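# Fork the loose switch into the yellow-taped rack rails

## Task

With the fork, carry the switch that is not screwed down and slide it onto the pair of rack rails marked with yellow tape, all the way in. The rack is free-standing: it must not tip beyond a slight amount (a larger tilt fails the task), and it must finish in its original position.

## Robot and tools

Robot: a single six-joint arm (shoulder pan, shoulder lift, elbow, wrist 1, wrist 2, wrist 3) with a rigid steel lifting fork on its flange. The fork has no motor or sensor, and no action number controls it. Loads stay on it only through gravity, friction and its shape. There are two flat blades, 240 mm long, 30 mm wide and 8 mm thick, 110 mm apart, pointing along the tool's own -y axis. Their load-bearing faces look along the tool's -z, so the blades are level when the tool's +z points straight down. If the blades dip toward their noses, the load slides off. A block about 10 cm long sticks out from the last joint's axis toward the fork's -y and turns with it.

Frame: everything uses the scene frame. Its origin is on the table top under the arm's base, +z is up, and looking along +x, +y is to the left. The arm's base root sits at (0, 0, +0.094) m and is tilted slightly. The tool point (end_effector_position) lies midway between the tines, halfway along the blades, on the plane of the load faces. The blade noses are 120 mm from it toward the tool's -y, and the upright legs behind the load are 120 mm toward its +y.

execute_actions(actions, cameras): actions is a list of actions. Each action is a table of at most 15 rows, one row per 1/30 s control step. A shorter table repeats its last row until 15 steps are filled. Each row has six numbers in [-1, 1]: dx, dy, dz, rx, ry, rz. These are an offset, not a pose. They are measured along the scene axes from the Hand target as it was when that action began. Every row in an action refers to that same starting point, so the rows do not add up. Each new action starts again from the current Hand target, so sending the same offset twice moves twice as far. Scale: 1.0 equals 0.6 m for dx, dy, dz and 180 degrees for rx, ry, rz, which together form a single rotation vector about the Hand target's position. A translation longer than 1.0 may be shortened along its direction. cameras is a list of names, ["all"] or []. If omitted, you get all images for an empty actions list and none otherwise. An empty list also returns the current scene number and task.

move(target, speed, blend, blocking, cameras): target is one six-number row or a list of up to 15 rows, with the same units and axes as above. Every row is an offset from the same starting Hand target, not from the row before it. speed is in m/s, from 0.002 to 3.2, default 0.25. Rotation speed is capped at twice that value in rad/s. You may give one speed or one per target. blend, in metres, rounds the corners between listed targets; 0 means stopping at each one. blocking=false returns after about 0.5 s while the motion continues. The path goes straight and does not avoid obstacles. The arm lags behind it, and faster motion means more lag and overshoot. Route around the arm's base rather than near it, because passing close can flip the shoulder posture. The move: line reports how it ended: done (within 3 mm and 2 degrees), off_target, moving, held or fault. limits=paced means the pose was clipped; limits=held means steps were withheld.

wait(seconds 0 to 10) lets time pass while the last command is held. stop brakes a running move, which needs some distance to do so. zoom_image(camera, region [x0,y0,x1,y1] in pixels, at most 504 by 504) enlarges part of the latest image from cam_head_left, cam_head_right or cam_wrist. read_manual returns only licence texts. finished_scene(scene) ends the current scene permanently; pass the current scene's number.

Results: end_effector_position is in metres and end_effector_quat_wxyz gives orientation. Velocities are in m/s and rad/s. Hand target is your last commanded pose after clipping, and the next offsets start from it. Joint positions and joint torques follow URDF order, and torques include the arm's own weight, an offset and noise. Joint velocities may read "within noise". A MOTOR HOT line appears at 70 °C, and at 85 °C the brakes lock for 30 to 60 s or longer. Reported poses can be off by a few centimetres.

Control behaviour: each step, commanded orientation is limited to within 32 degrees of the measured one. The tool often stops short of the Hand target. Waiting does not close that gap; send the remaining distance as a new offset. A load makes the fork sag and tilt, so compare the reported pose with the commanded one and correct for it. To end a push, command a target back beyond the current tool point.

Things to avoid: the arm is stiff, and commanding even slightly past a firm contact can trigger a fault. A fault stops the arm for 10 s. It happens when outside force reaches about 150 N (±25) or joint contact torque reaches 293, 293, 133, 49.8, 49.8 or 49.8 N m respectively. Approach contacts slowly. Push the switch gently so the unfastened rack is neither tipped nor shifted. Keep the blades level or tilted slightly up at the nose while carrying. Do not drop the switch or let anything leave the table. Stretched poses and held loads heat the motors. Loose objects can sometimes be nudged by outside disturbances.

Cameras: cam_head_left and cam_head_right are fixed on one bar, and cam_wrist is on the hand. All are 672x504, with the calibration supplied (K, distortion, T_world_to_cam). The wrist image can trail the arm's motion.

Each tool is called after ">>>" as a command line: name --argument value for each argument, lists and objects as JSON in quotes; but a table of rows of numbers goes row by row, as --pt "numbers of a row", without its own name.

## Session

>>> execute_actions --actions '[]'

Scene clock: 0.00 s.
end_effector_position=(+0.6600, +0.2529, +0.3169) end_effector_quat_wxyz=(+0.049, +0.971, +0.235, +0.002)
Joint positions: [3.144 -1.402 1.911 -2.097 -1.658 1.049]
Joint velocities: within noise
Joint torques (N m): no reading
Hand target: +0.6600, +0.2529, +0.3169; +0.049, +0.971, +0.235, +0.002

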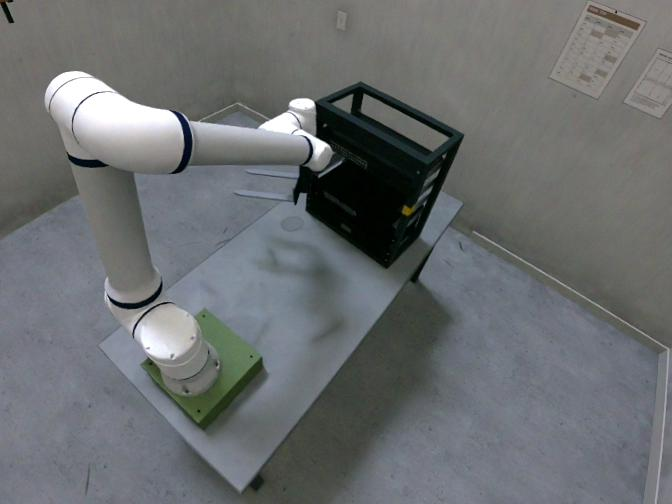

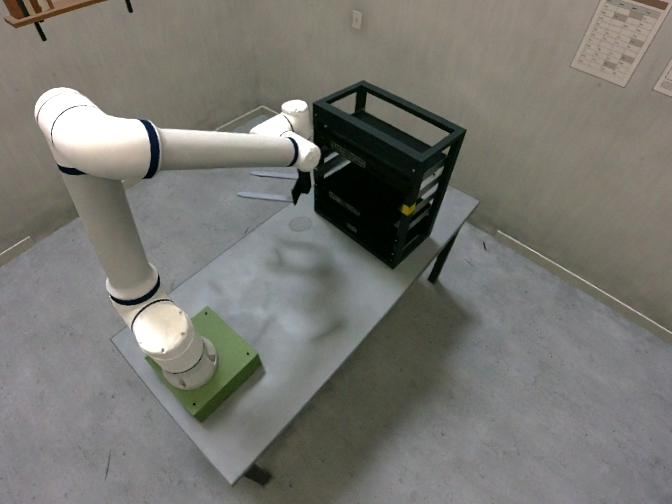

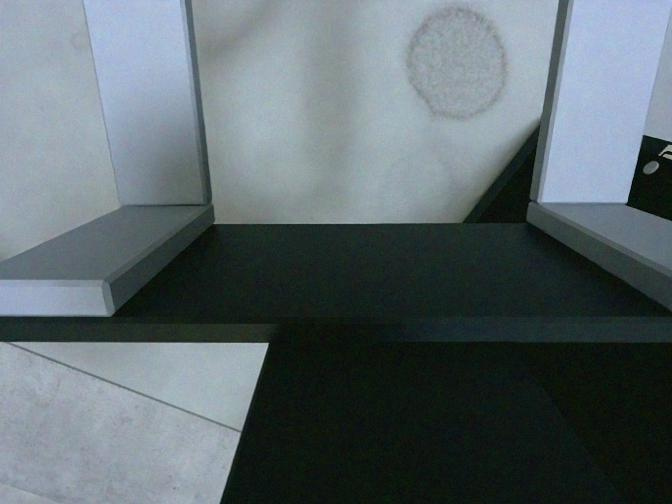

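>>> zoom_image --camera "cam_head_left" --region '[290, 70, 480, 270]'

>>> zoom_image --camera "cam_head_right" --region '[290, 70, 480, 270]'

Scaled by 2.520.

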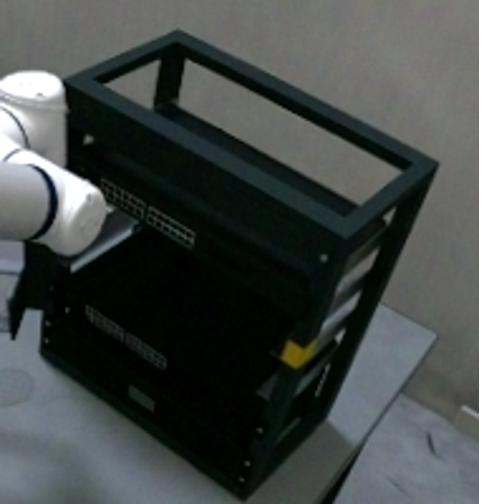

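Scaled by 2.520.

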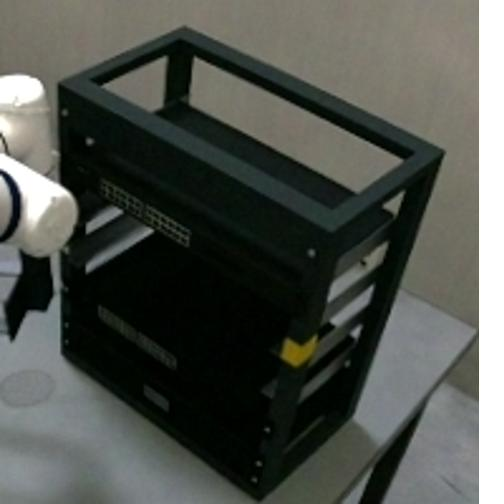

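>>> move --pt "-0.2 -0.167 0.467 0 0 0" --pt "-0.1 -0.3 0.463 0.231 -0.1445 -0.2575" --pt "0.072 -0.422 0.463 0.462 -0.289 -0.515" --blend '[0.05,0.05,0]' --speed 0.35 --cameras '["all"]'

Scene clock: 52.07 s.
end_effector_position=(+0.7032, -0.0003, +0.5947) end_effector_quat_wxyz=(-0.449, +0.548, -0.544, +0.449)
Joint positions: [2.702 -1.461 2.575 -4.021 -1.092 3.035]
Joint torques (N m): [7.49 -30.2 -59.45 -10.75 -1.6 3.38]
Hand target: +0.7032, -0.0003, +0.5947; -0.449, +0.548, -0.544, +0.449
Off the commanded pose: 0.000 m, 0 deg.
move: done
camera_calibration:
cam_wrist: T_world_to_cam=[[0.0280354, -0.999512, -0.0137698, -0.00224305], [-0.521535, -0.00287411, -0.853225, 0.74548], [0.852769, 0.0311019, -0.521361, -0.195165], [0, 0, 0, 1]] pos_world=[0.555287, 0.00597064, 0.53428]

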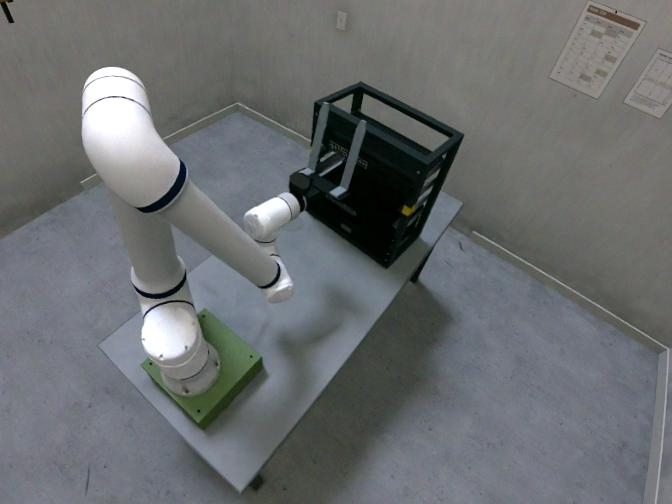

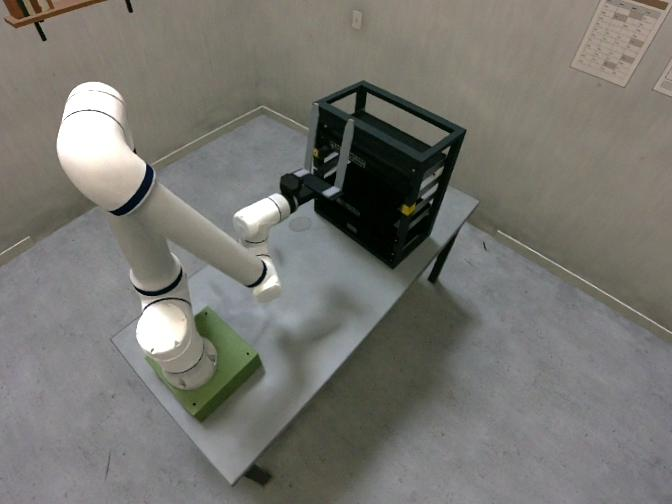

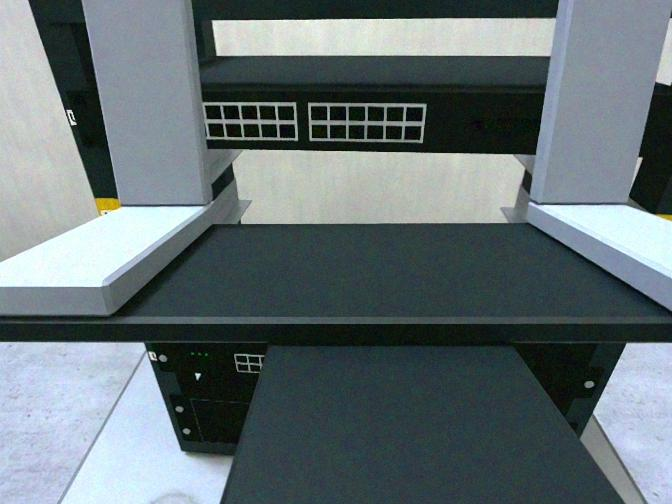

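>>> move --pt "0 0.25 0 0 0 0" --cameras '["cam_wrist"]'

>>> move --pt "0 0.0 -0.333 0 0 0" --cameras '["cam_wrist"]'

>>> move --pt "0 -0.25 0 0 0 0" --cameras '["cam_wrist"]'

>>> move --pt "0 -0.25 0 0 0 0" --cameras '["cam_wrist"]'

>>> move --pt "0 0 0.333 0 0 0" --cameras '["cam_wrist"]'

Scene clock: 59.47 s.
end_effector_position=(+0.7032, +0.1496, +0.5947) end_effector_quat_wxyz=(-0.449, +0.548, -0.544, +0.449)
Joint positions: [3.103 -1.42 2.52 -4.033 -1.483 3.126]
Joint torques (N m): [9.47 -34.76 -61.31 -6.6 -2.34 3.31]
Hand target: +0.7032, +0.1497, +0.5947; -0.449, +0.548, -0.544, +0.449
Off the commanded pose: 0.000 m, 0 deg.
move: done
camera_calibration:
cam_wrist: T_world_to_cam=[[0.0278997, -0.999515, -0.0138004, 0.147675], [-0.52142, -0.00277295, -0.853296, 0.745783], [0.852844, 0.0310025, -0.521244, -0.199967], [0, 0, 0, 1]] pos_world=[0.555287, 0.155871, 0.53418]
Images, in order (width x height): cam_wrist 672x504.

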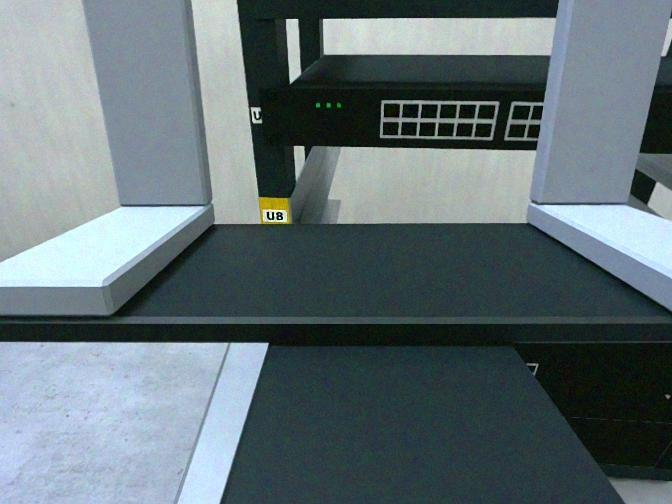

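Scene clock: 61.00 s.
end_effector_position=(+0.7032, +0.1497, +0.3950) end_effector_quat_wxyz=(-0.449, +0.548, -0.544, +0.449)
Joint positions: [3.107 -0.866 2.523 -4.59 -1.487 3.127]
Joint torques (N m): [3.21 -58.69 -18.61 -11.47 1.83 3.29]
Hand target: +0.7032, +0.1497, +0.3949; -0.449, +0.548, -0.544, +0.449
Off the commanded pose: 0.000 m, 0 deg.
move: done
camera_calibration:
cam_wrist: T_world_to_cam=[[0.0278985, -0.999515, -0.0138023, 0.145021], [-0.52142, -0.00277071, -0.853296, 0.575465], [0.852844, 0.0310025, -0.521244, -0.304011], [0, 0, 0, 1]] pos_world=[0.555287, 0.155971, 0.33458]
Images, in order (width x height): cam_wrist 672x504.

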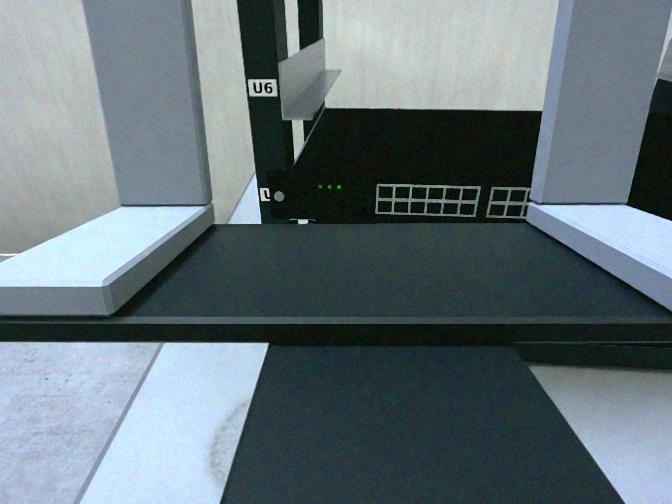

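Scene clock: 62.37 s.
end_effector_position=(+0.7032, -0.0002, +0.3948) end_effector_quat_wxyz=(-0.449, +0.548, -0.544, +0.449)
Joint positions: [2.703 -0.853 2.579 -4.633 -1.092 3.035]
Joint torques (N m): [-19.15 -81.76 12.67 -5.65 2.12 -2]
Hand target: +0.7032, -0.0003, +0.3949; -0.449, +0.548, -0.544, +0.449
Off the commanded pose: 0.000 m, 0 deg.
move: done
camera_calibration:
cam_wrist: T_world_to_cam=[[0.0277626, -0.999519, -0.0138351, -0.00472491], [-0.521421, -0.00267191, -0.853295, 0.574931], [0.852848, 0.0309036, -0.521245, -0.299554], [0, 0, 0, 1]] pos_world=[0.555386, 0.00607083, 0.33438]
Images, in order (width x height): cam_wrist 672x504.

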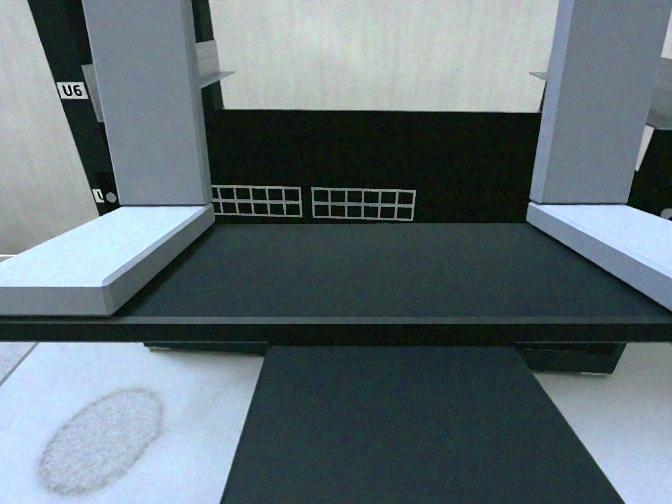

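Scene clock: 63.67 s.
end_effector_position=(+0.7032, -0.1501, +0.3949) end_effector_quat_wxyz=(-0.449, +0.548, -0.544, +0.449)
Joint positions: [2.37 -0.865 2.537 -4.513 -0.771 2.926]
Joint torques (N m): [-20.89 -83.43 -15.4 -4.26 3.48 -1.98]
Hand target: +0.7032, -0.1503, +0.3949; -0.449, +0.548, -0.544, +0.449
Off the commanded pose: 0.000 m, 0 deg.
move: done
camera_calibration:
cam_wrist: T_world_to_cam=[[0.0277647, -0.999519, -0.013833, -0.154552], [-0.521348, -0.0026721, -0.85334, 0.574453], [0.852892, 0.0309045, -0.521171, -0.294885], [0, 0, 0, 1]] pos_world=[0.555286, -0.143829, 0.33438]
Images, in order (width x height): cam_wrist 672x504.

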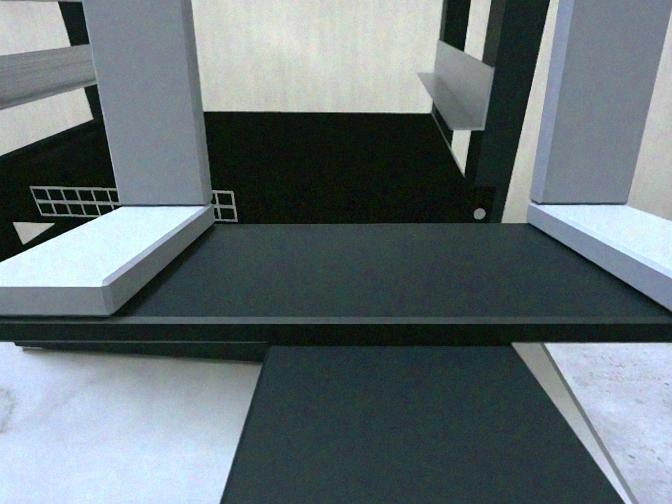

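Scene clock: 65.30 s.
end_effector_position=(+0.7032, -0.1503, +0.5946) end_effector_quat_wxyz=(-0.449, +0.548, -0.544, +0.449)
Joint positions: [2.372 -1.43 2.531 -3.943 -0.773 2.927]
Joint torques (N m): [-22.68 -59.63 -59.08 -4.36 3.44 -2.23]
Hand target: +0.7032, -0.1503, +0.5947; -0.449, +0.548, -0.544, +0.449
Off the commanded pose: 0.000 m, 0 deg.
move: done
camera_calibration:
cam_wrist: T_world_to_cam=[[0.0278495, -0.999516, -0.0138827, -0.152011], [-0.521304, -0.00267228, -0.853367, 0.744992], [0.852916, 0.031003, -0.521126, -0.190858], [0, 0, 0, 1]] pos_world=[0.555386, -0.144029, 0.53418]
Images, in order (width x height): cam_wrist 672x504.

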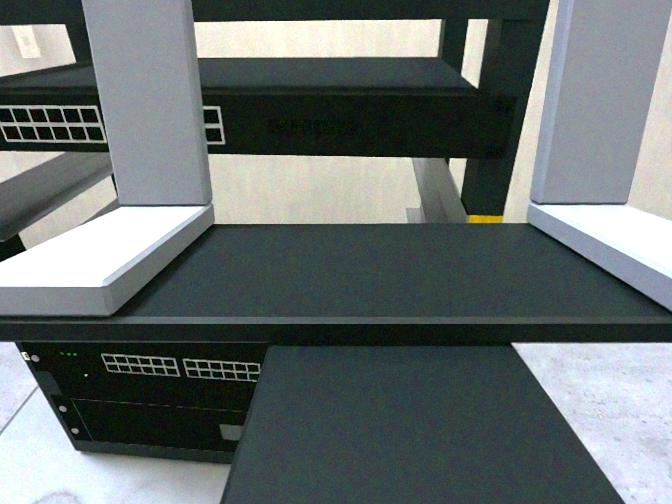

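>>> zoom_image --camera "cam_wrist" --region '[380, 60, 560, 230]'

>>> move --pt "0 -0.1 -0.1 0 0 0" --cameras '["cam_wrist"]'

>>> zoom_image --camera "cam_wrist" --region '[210, 0, 540, 230]'

>>> move --pt "0 0.67 0 0 0 0" --cameras '["cam_wrist"]'

>>> zoom_image --camera "cam_wrist" --region '[210, 0, 540, 230]'

Scaled by 2.800.

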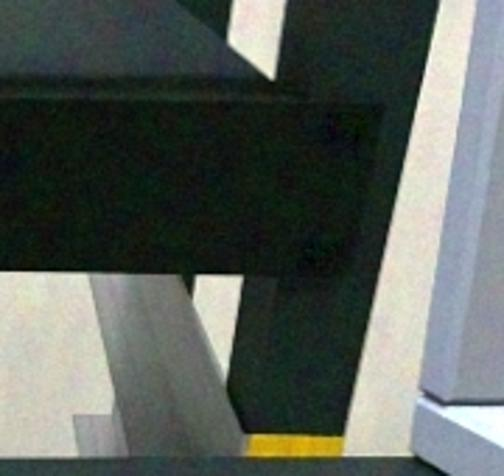

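Scene clock: 73.67 s.
end_effector_position=(+0.7032, -0.2102, +0.5348) end_effector_quat_wxyz=(-0.449, +0.548, -0.544, +0.449)
Joint positions: [2.273 -1.253 2.511 -4.065 -0.678 2.88]
Joint torques (N m): [-22.33 -43.92 -46.95 -8.87 3.94 -2.29]
Hand target: +0.7032, -0.2103, +0.5347; -0.449, +0.548, -0.544, +0.449
Off the commanded pose: 0.000 m, 0 deg.
move: done
camera_calibration:
cam_wrist: T_world_to_cam=[[0.0278994, -0.999515, -0.0138009, -0.212776], [-0.52142, -0.00277237, -0.853296, 0.693759], [0.852844, 0.0310025, -0.521244, -0.219983], [0, 0, 0, 1]] pos_world=[0.555287, -0.203929, 0.47438]
Images, in order (width x height): cam_wrist 672x504.

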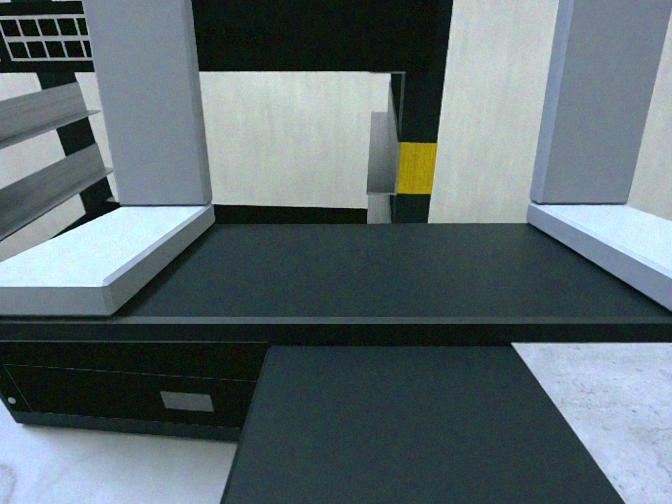

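Scaled by 1.527.

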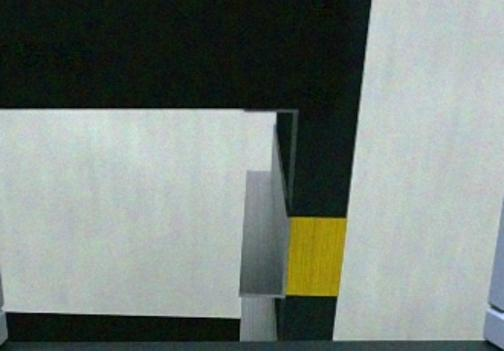

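Scene clock: 76.07 s.
end_effector_position=(+0.7032, +0.1916, +0.5347) end_effector_quat_wxyz=(-0.449, +0.548, -0.544, +0.449)
Joint positions: [3.214 -1.248 2.509 -4.195 -1.591 3.149]
Joint torques (N m): [9.7 -44.57 -49.13 -6.29 -2.73 3]
Hand target: +0.7032, +0.1917, +0.5347; -0.449, +0.548, -0.544, +0.449
Off the commanded pose: 0.000 m, 0 deg.
move: done
camera_calibration:
cam_wrist: T_world_to_cam=[[0.0278997, -0.999515, -0.0138004, 0.188826], [-0.52142, -0.00277295, -0.853296, 0.694702], [0.852844, 0.0310025, -0.521244, -0.232544], [0, 0, 0, 1]] pos_world=[0.555287, 0.197871, 0.47418]
Images, in order (width x height): cam_wrist 672x504.

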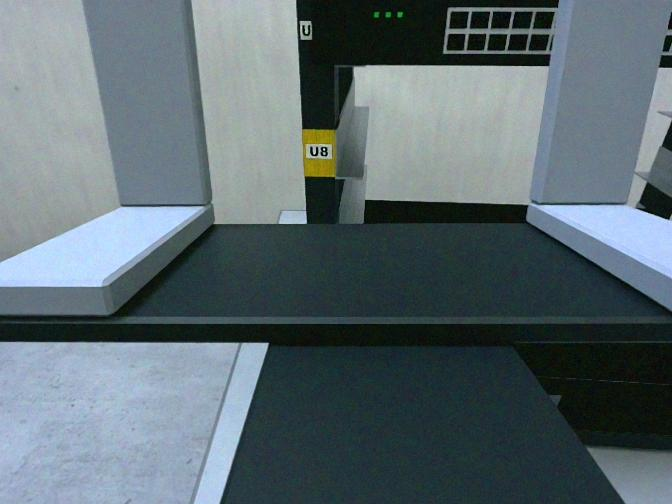

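Scaled by 1.527.

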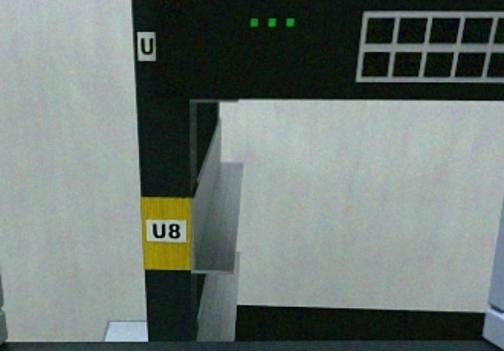

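>>> move --pt "-0.0617 -0.755 0 0 0 0" --cameras '["cam_wrist"]'

>>> zoom_image --camera "cam_wrist" --region '[210, 0, 540, 230]'

>>> zoom_image --camera "cam_wrist" --region '[290, 60, 390, 220]'

Scene clock: 117.43 s.
end_effector_position=(+0.6662, -0.2612, +0.5347) end_effector_quat_wxyz=(-0.449, +0.548, -0.544, +0.449)
Joint positions: [2.127 -1.272 2.531 -3.991 -0.543 2.788]
Joint torques (N m): [-21.31 -67.46 -45.31 -3.4 4.22 -2.04]
Hand target: +0.6662, -0.2613, +0.5347; -0.449, +0.548, -0.544, +0.449
Off the commanded pose: 0.000 m, 0 deg.
move: done
camera_calibration:
cam_wrist: T_world_to_cam=[[0.0277637, -0.999519, -0.0138316, -0.262637], [-0.521304, -0.00267121, -0.853367, 0.674153], [0.852919, 0.030903, -0.521128, -0.18707], [0, 0, 0, 1]] pos_world=[0.518286, -0.254929, 0.47418]
Images, in order (width x height): cam_wrist 672x504.

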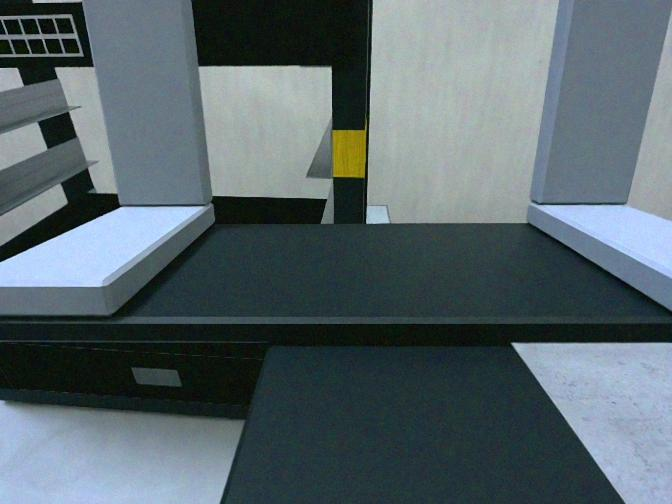

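Scaled by 1.527.

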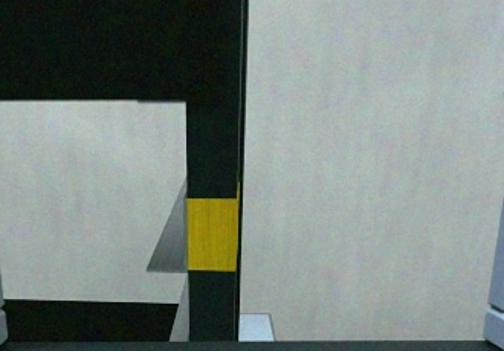

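Scaled by 3.150.

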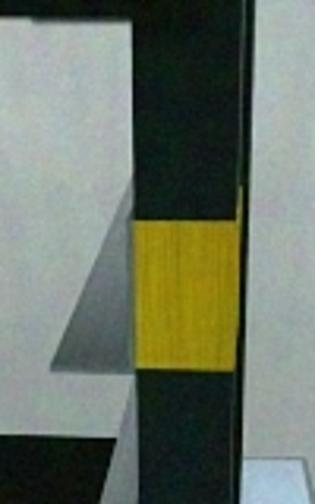

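>>> move --target '[-0.0237,0.436,-0.183,0.0184,0.4381,-0.0243]' --cameras '["all"]'

>>> zoom_image --camera "cam_head_left" --region '[230, 70, 480, 280]'

>>> zoom_image --camera "cam_head_right" --region '[230, 70, 480, 280]'

Scene clock: 137.53 s.
end_effector_position=(+0.6519, +0.0003, +0.4249) end_effector_quat_wxyz=(+0.000, +0.677, -0.736, +0.000)
Joint positions: [2.85 -1.88 2.158 -1.834 -1.569 2.887]
Joint torques (N m): [9.84 -14.83 -99.22 -5.18 -2.02 3.53]
Hand target: +0.6519, +0.0003, +0.4249; +0.000, +0.677, -0.736, +0.000
Off the commanded pose: 0.000 m, 0 deg.
move: done
camera_calibration:
cam_wrist: T_world_to_cam=[[-0.0962387, -0.995006, -0.0264769, 0.0837683], [-0.934302, 0.0811303, 0.347127, 0.33292], [-0.343246, 0.0581445, -0.937444, 0.716435], [0, 0, 0, 1]] pos_world=[0.565023, 0.0146833, 0.55827]

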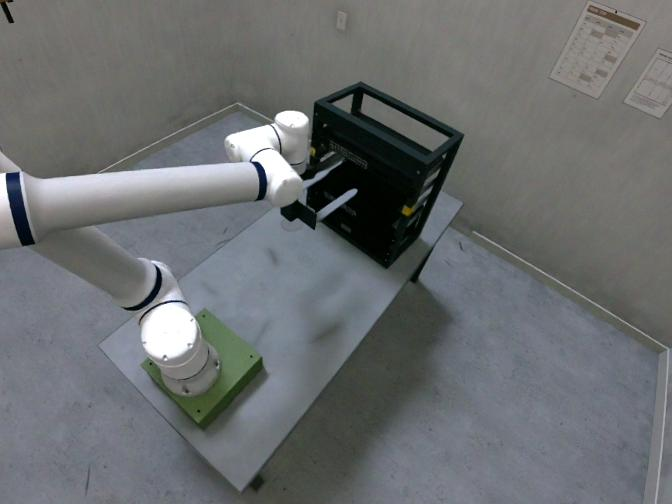

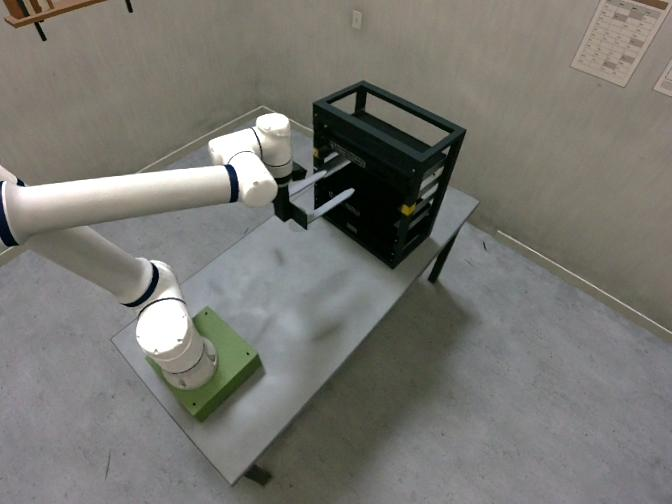

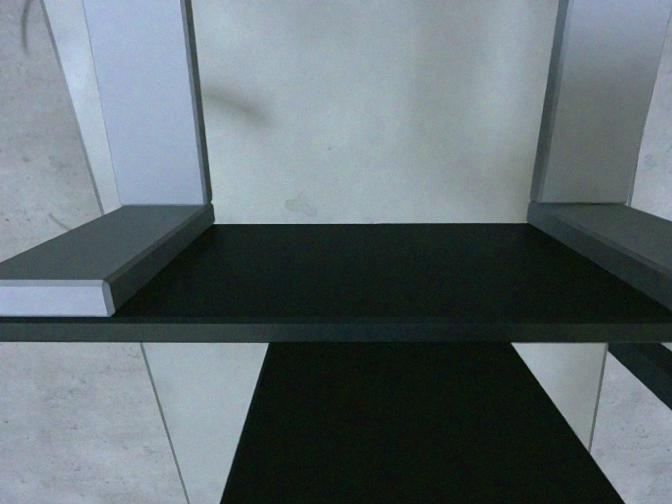

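Scaled by 2.016.

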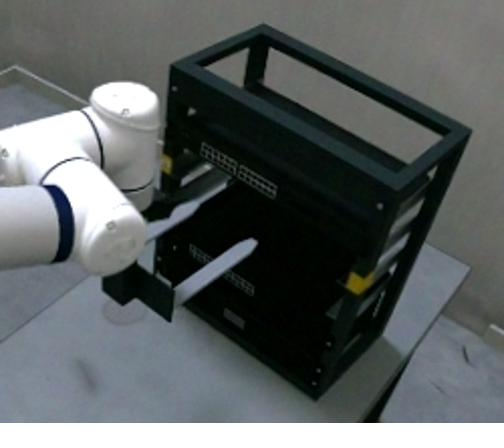

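Scaled by 2.016.

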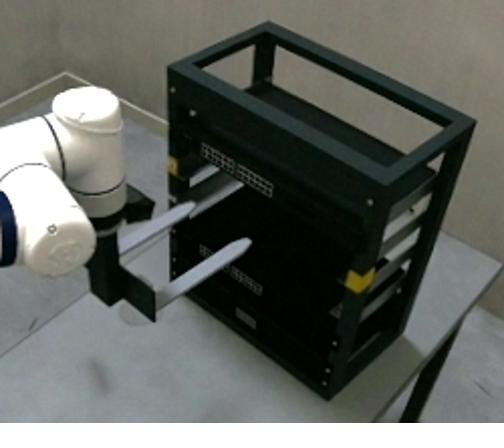

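>>> move --target '[0.4069,-0.0342,0,0,0,0]' --speed 0.15 --cameras '["all"]'

>>> zoom_image --camera "cam_head_right" --region '[260, 70, 480, 280]'

>>> zoom_image --camera "cam_head_left" --region '[260, 70, 480, 280]'

Scene clock: 152.20 s.
end_effector_position=(+0.8959, -0.0202, +0.4249) end_effector_quat_wxyz=(+0.000, +0.677, -0.736, +0.000)
Joint positions: [2.935 -1.446 1.775 -1.885 -1.568 2.972]
Joint torques (N m): [10.29 -59.32 -98.17 -5.19 -1.21 3.33]
Hand target: +0.8961, -0.0202, +0.4249; +0.000, +0.677, -0.736, +0.000
Off the commanded pose: 0.000 m, 0 deg.
move: done
camera_calibration:
cam_wrist: T_world_to_cam=[[-0.0963483, -0.994997, -0.0264097, 0.0870036], [-0.934182, 0.081238, 0.347424, 0.562283], [-0.343541, 0.0581452, -0.937336, 0.801551], [0, 0, 0, 1]] pos_world=[0.809023, -0.00571673, 0.558269]

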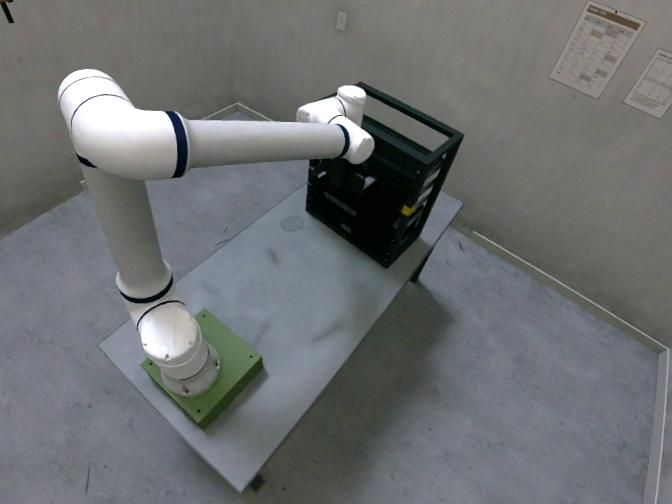

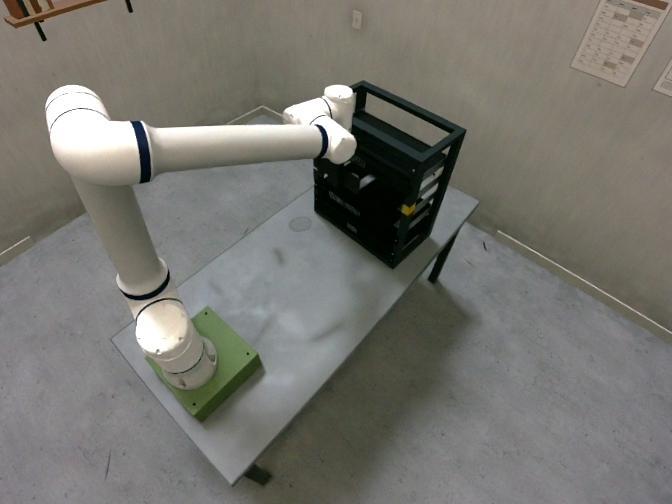

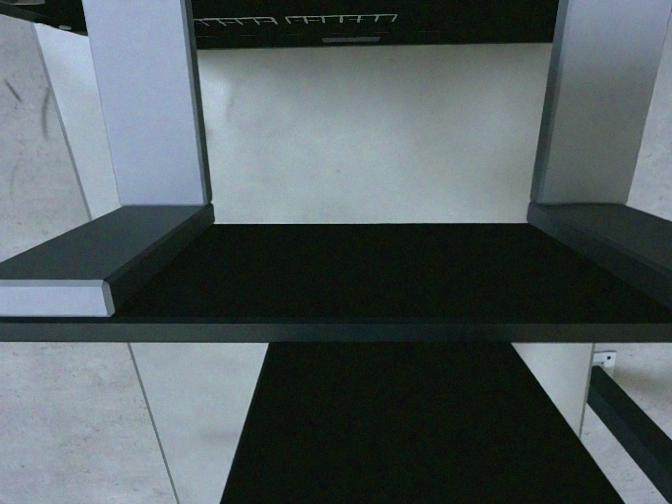

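Scaled by 2.291.

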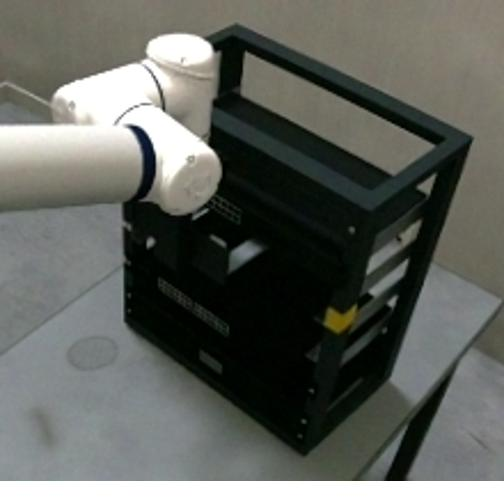

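Scaled by 2.291.

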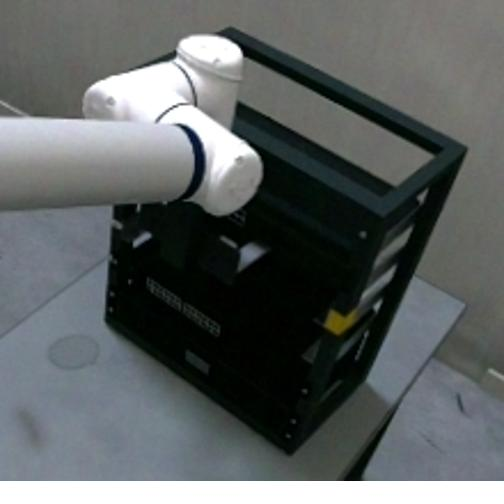

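>>> move --pt "0.0249 -0.0021 0 0 0 0" --pt "0.0249 -0.0021 0.008 0 0 0" --speed 0.05

>>> move --target '[0,0,0.005,0,0,0]' --speed 0.02

>>> move --target '[0,0,0.005,0,0,0]' --speed 0.02

>>> move --target '[0,0,0.005,0,0,0]' --speed 0.02

Scene clock: 167.40 s.
end_effector_position=(+0.9110, -0.0215, +0.4294) end_effector_quat_wxyz=(+0.000, +0.677, -0.736, +0.000) end_effector_velocity=(-0.001, +0.000, +0.002) end_effector_angular_velocity=(+0.000, +0.001, +0.000)
Joint positions: [2.938 -1.424 1.742 -1.873 -1.568 2.975]
Joint velocities: [0 -0.002 -0.002 0.005 0 0]
Joint torques (N m): [9.95 -91.27 -98.75 -5.1 1.01 3.11]
Hand target: +0.9110, -0.0215, +0.4297; +0.000, +0.677, -0.736, +0.000
Off the commanded pose: 0.000 m, 0 deg.
move: done

Scene clock: 168.10 s.
end_effector_position=(+0.9110, -0.0215, +0.4325) end_effector_quat_wxyz=(+0.000, +0.677, -0.736, +0.000)
Joint positions: [2.938 -1.426 1.738 -1.868 -1.568 2.975]
Joint torques (N m): [7.11 -90.3 -98.9 -5.09 1 2.94]
Hand target: +0.9110, -0.0215, +0.4327; +0.000, +0.677, -0.736, +0.000
Off the commanded pose: 0.000 m, 0 deg.
move: done

Scene clock: 168.80 s.
end_effector_position=(+0.9110, -0.0214, +0.4355) end_effector_quat_wxyz=(+0.000, +0.677, -0.736, +0.000)
Joint positions: [2.938 -1.427 1.734 -1.862 -1.568 2.975]
Joint torques (N m): [0.62 -91.87 -98.51 -5.27 1.03 1.28]
Hand target: +0.9110, -0.0215, +0.4357; +0.000, +0.677, -0.736, +0.000
Off the commanded pose: 0.000 m, 0 deg.
move: done

Scene clock: 169.50 s.
end_effector_position=(+0.9110, -0.0214, +0.4385) end_effector_quat_wxyz=(+0.000, +0.677, -0.736, +0.000)
Joint positions: [2.938 -1.428 1.73 -1.857 -1.568 2.975]
Joint torques (N m): [-9.4 -93.78 -101.1 -5.69 0.99 -1.13]
Hand target: +0.9110, -0.0215, +0.4387; +0.000, +0.677, -0.736, +0.000
Off the commanded pose: 0.000 m, 0 deg.
move: done

>>> move --target '[0,0,0.005,0,0,0]' --speed 0.02

>>> move --target '[0,0,0.005,0,0,0]' --speed 0.02 --cameras '["all"]'

Scene clock: 171.83 s.
end_effector_position=(+0.9110, -0.0214, +0.4414) end_effector_quat_wxyz=(+0.000, +0.677, -0.736, +0.000)
Joint positions: [2.938 -1.43 1.726 -1.852 -1.568 2.975]
Joint torques (N m): [-14.68 -115.09 -126.36 -12.42 0.29 -1.43]
Hand target: +0.9110, -0.0215, +0.4417; +0.000, +0.677, -0.736, +0.000
Off the commanded pose: 0.000 m, 0 deg.
move: done

Scene clock: 172.53 s.
end_effector_position=(+0.9110, -0.0215, +0.4445) end_effector_quat_wxyz=(+0.000, +0.677, -0.736, +0.000)
Joint positions: [2.938 -1.431 1.722 -1.847 -1.568 2.975]
Joint torques (N m): [-16.71 -127.44 -142.53 -18.89 -0.84 -1.48]
Hand target: +0.9110, -0.0215, +0.4447; +0.000, +0.677, -0.736, +0.000
Off the commanded pose: 0.000 m, 0 deg.
move: done
camera_calibration:
cam_wrist: T_world_to_cam=[[-0.0963496, -0.994997, -0.0264092, 0.087686], [-0.934182, 0.0812393, 0.347425, 0.56965], [-0.343541, 0.0581452, -0.937336, 0.82528], [0, 0, 0, 1]] pos_world=[0.824123, -0.00701673, 0.577969]

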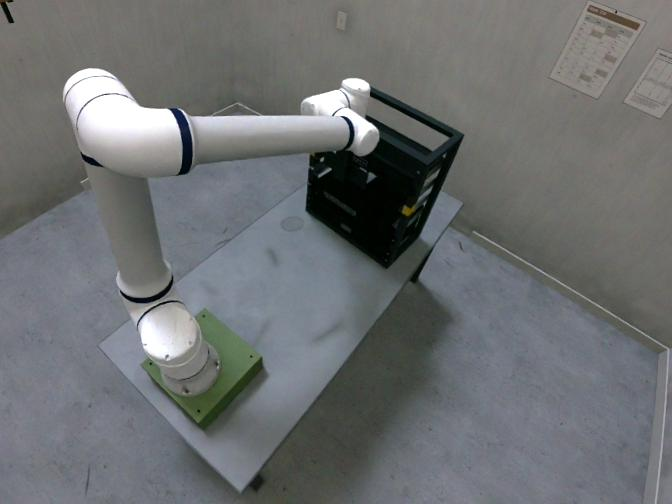

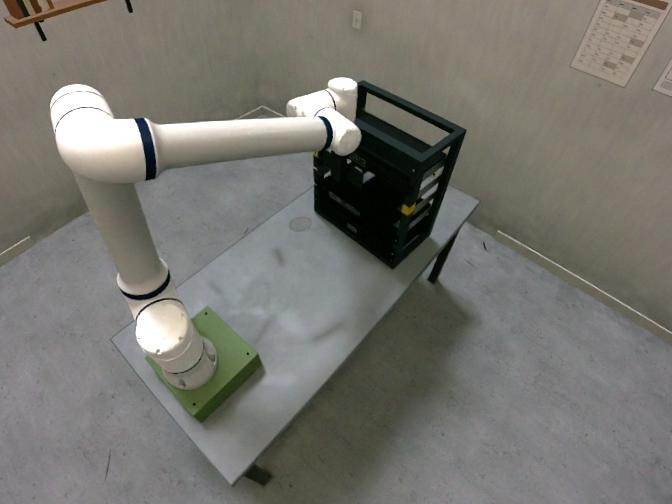

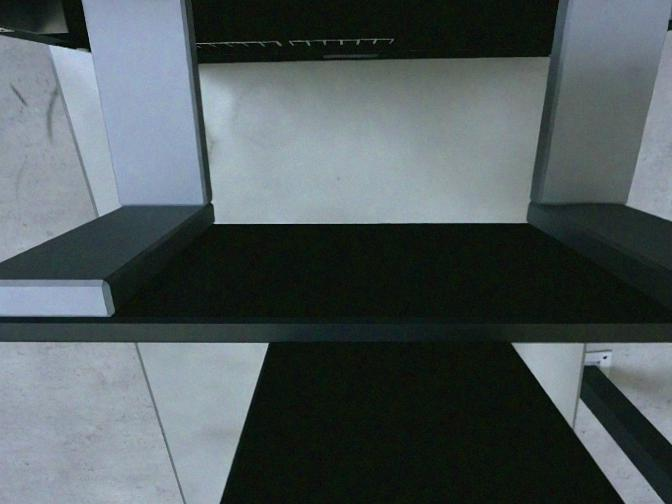

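>>> move --target '[0,0,0.004,0,0,0]' --speed 0.02

>>> move --target '[0,0,0.004,0,0,0]' --speed 0.02 --cameras '["all"]'

>>> zoom_image --camera "cam_head_right" --region '[300, 70, 480, 280]'

Scene clock: 177.23 s.
end_effector_position=(+0.9110, -0.0215, +0.4469) end_effector_quat_wxyz=(+0.000, +0.677, -0.736, +0.000)
Joint positions: [2.938 -1.432 1.719 -1.842 -1.568 2.975]
Joint torques (N m): [-14.68 -127.41 -143.26 -18.68 -0.8 -1.67]
Hand target: +0.9110, -0.0215, +0.4471; +0.000, +0.677, -0.736, +0.000
Off the commanded pose: 0.000 m, 0 deg.
move: done

Scene clock: 177.93 s.
end_effector_position=(+0.9110, -0.0215, +0.4494) end_effector_quat_wxyz=(+0.000, +0.677, -0.736, +0.000)
Joint positions: [2.938 -1.433 1.716 -1.838 -1.568 2.975]
Joint torques (N m): [-14.97 -127.33 -142.81 -18.51 -0.83 -1.62]
Hand target: +0.9110, -0.0215, +0.4495; +0.000, +0.677, -0.736, +0.000
Off the commanded pose: 0.000 m, 0 deg.
move: done
camera_calibration:
cam_wrist: T_world_to_cam=[[-0.0963483, -0.994997, -0.0264097, 0.087812], [-0.934182, 0.081238, 0.347424, 0.567983], [-0.343541, 0.0581452, -0.937336, 0.829779], [0, 0, 0, 1]] pos_world=[0.824123, -0.00701673, 0.582769]

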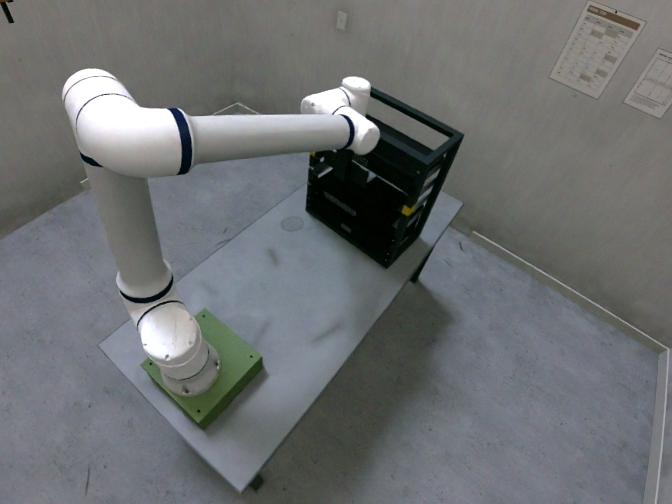

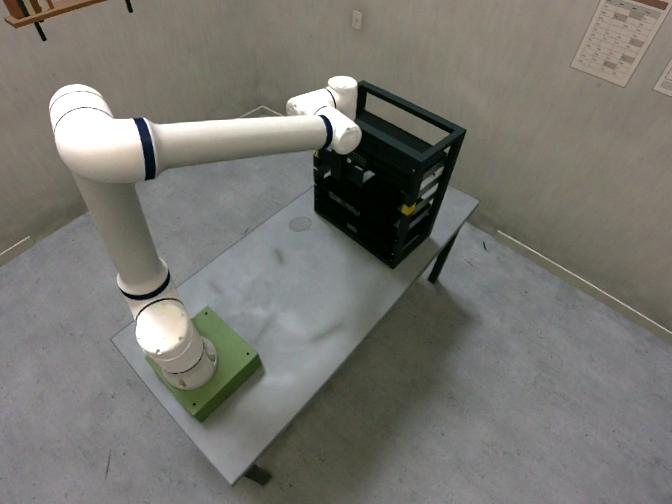

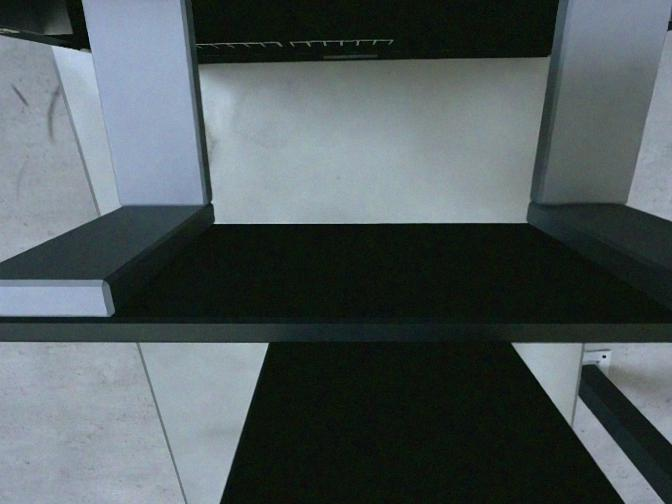

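Scaled by 2.400.

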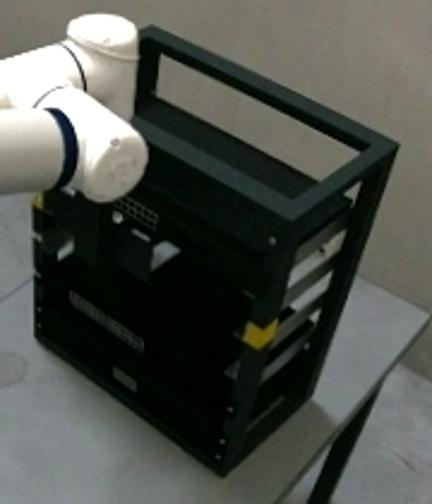

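>>> move --target '[-0.1661,0.014,0,0,0,0]' --speed 0.05 --cameras '["all"]'

>>> zoom_image --camera "cam_head_right" --region '[280, 70, 480, 280]'

>>> zoom_image --camera "cam_head_left" --region '[280, 70, 480, 280]'

Scene clock: 184.83 s.
end_effector_position=(+0.8116, -0.0131, +0.4495) end_effector_quat_wxyz=(+0.000, +0.677, -0.736, +0.000)
Joint positions: [2.913 -1.599 1.889 -1.845 -1.568 2.95]
Joint torques (N m): [-22.22 -105.3 -118.61 -18.5 0.46 -2.13]
Hand target: +0.8114, -0.0131, +0.4495; +0.000, +0.677, -0.736, +0.000
Off the commanded pose: 0.000 m, 0 deg.
move: done
camera_calibration:
cam_wrist: T_world_to_cam=[[-0.0963483, -0.994997, -0.0264097, 0.0865956], [-0.934182, 0.081238, 0.347424, 0.474408], [-0.343541, 0.0581452, -0.937336, 0.795236], [0, 0, 0, 1]] pos_world=[0.724723, 0.00138327, 0.582869]

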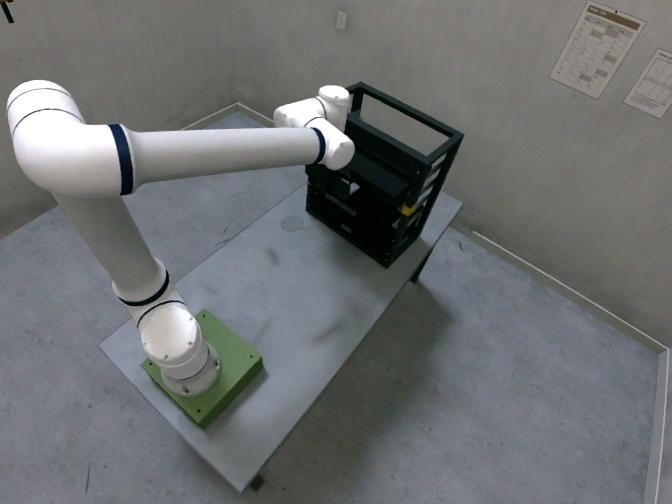

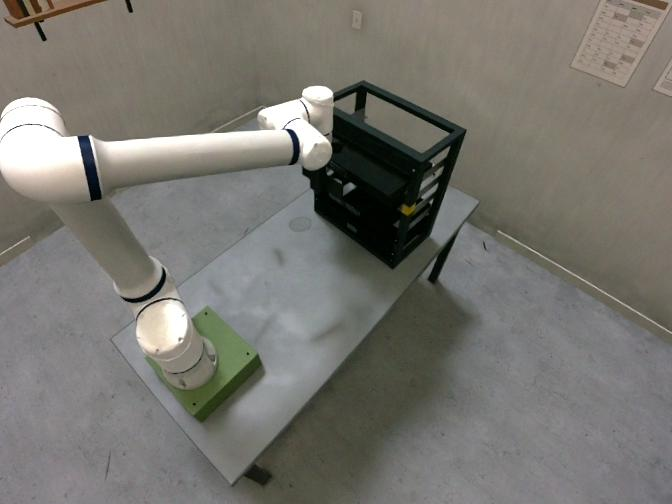

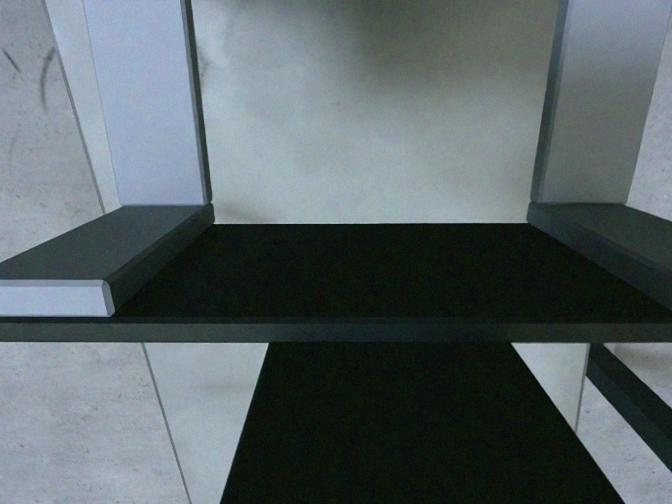

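Scaled by 2.400.

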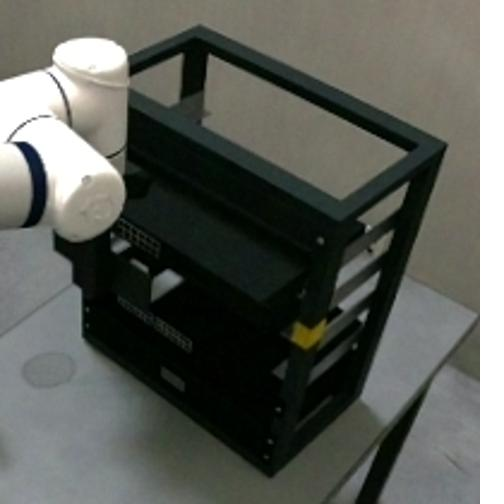

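Scaled by 2.400.

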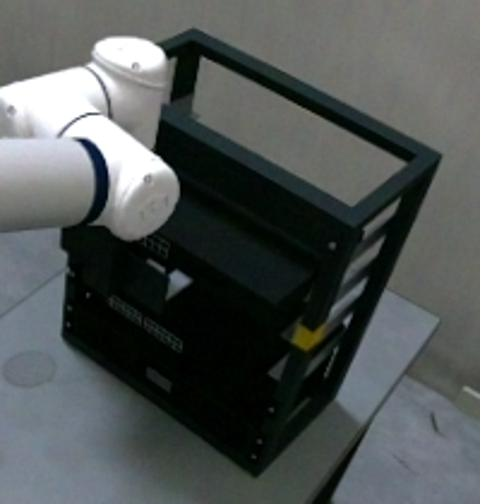

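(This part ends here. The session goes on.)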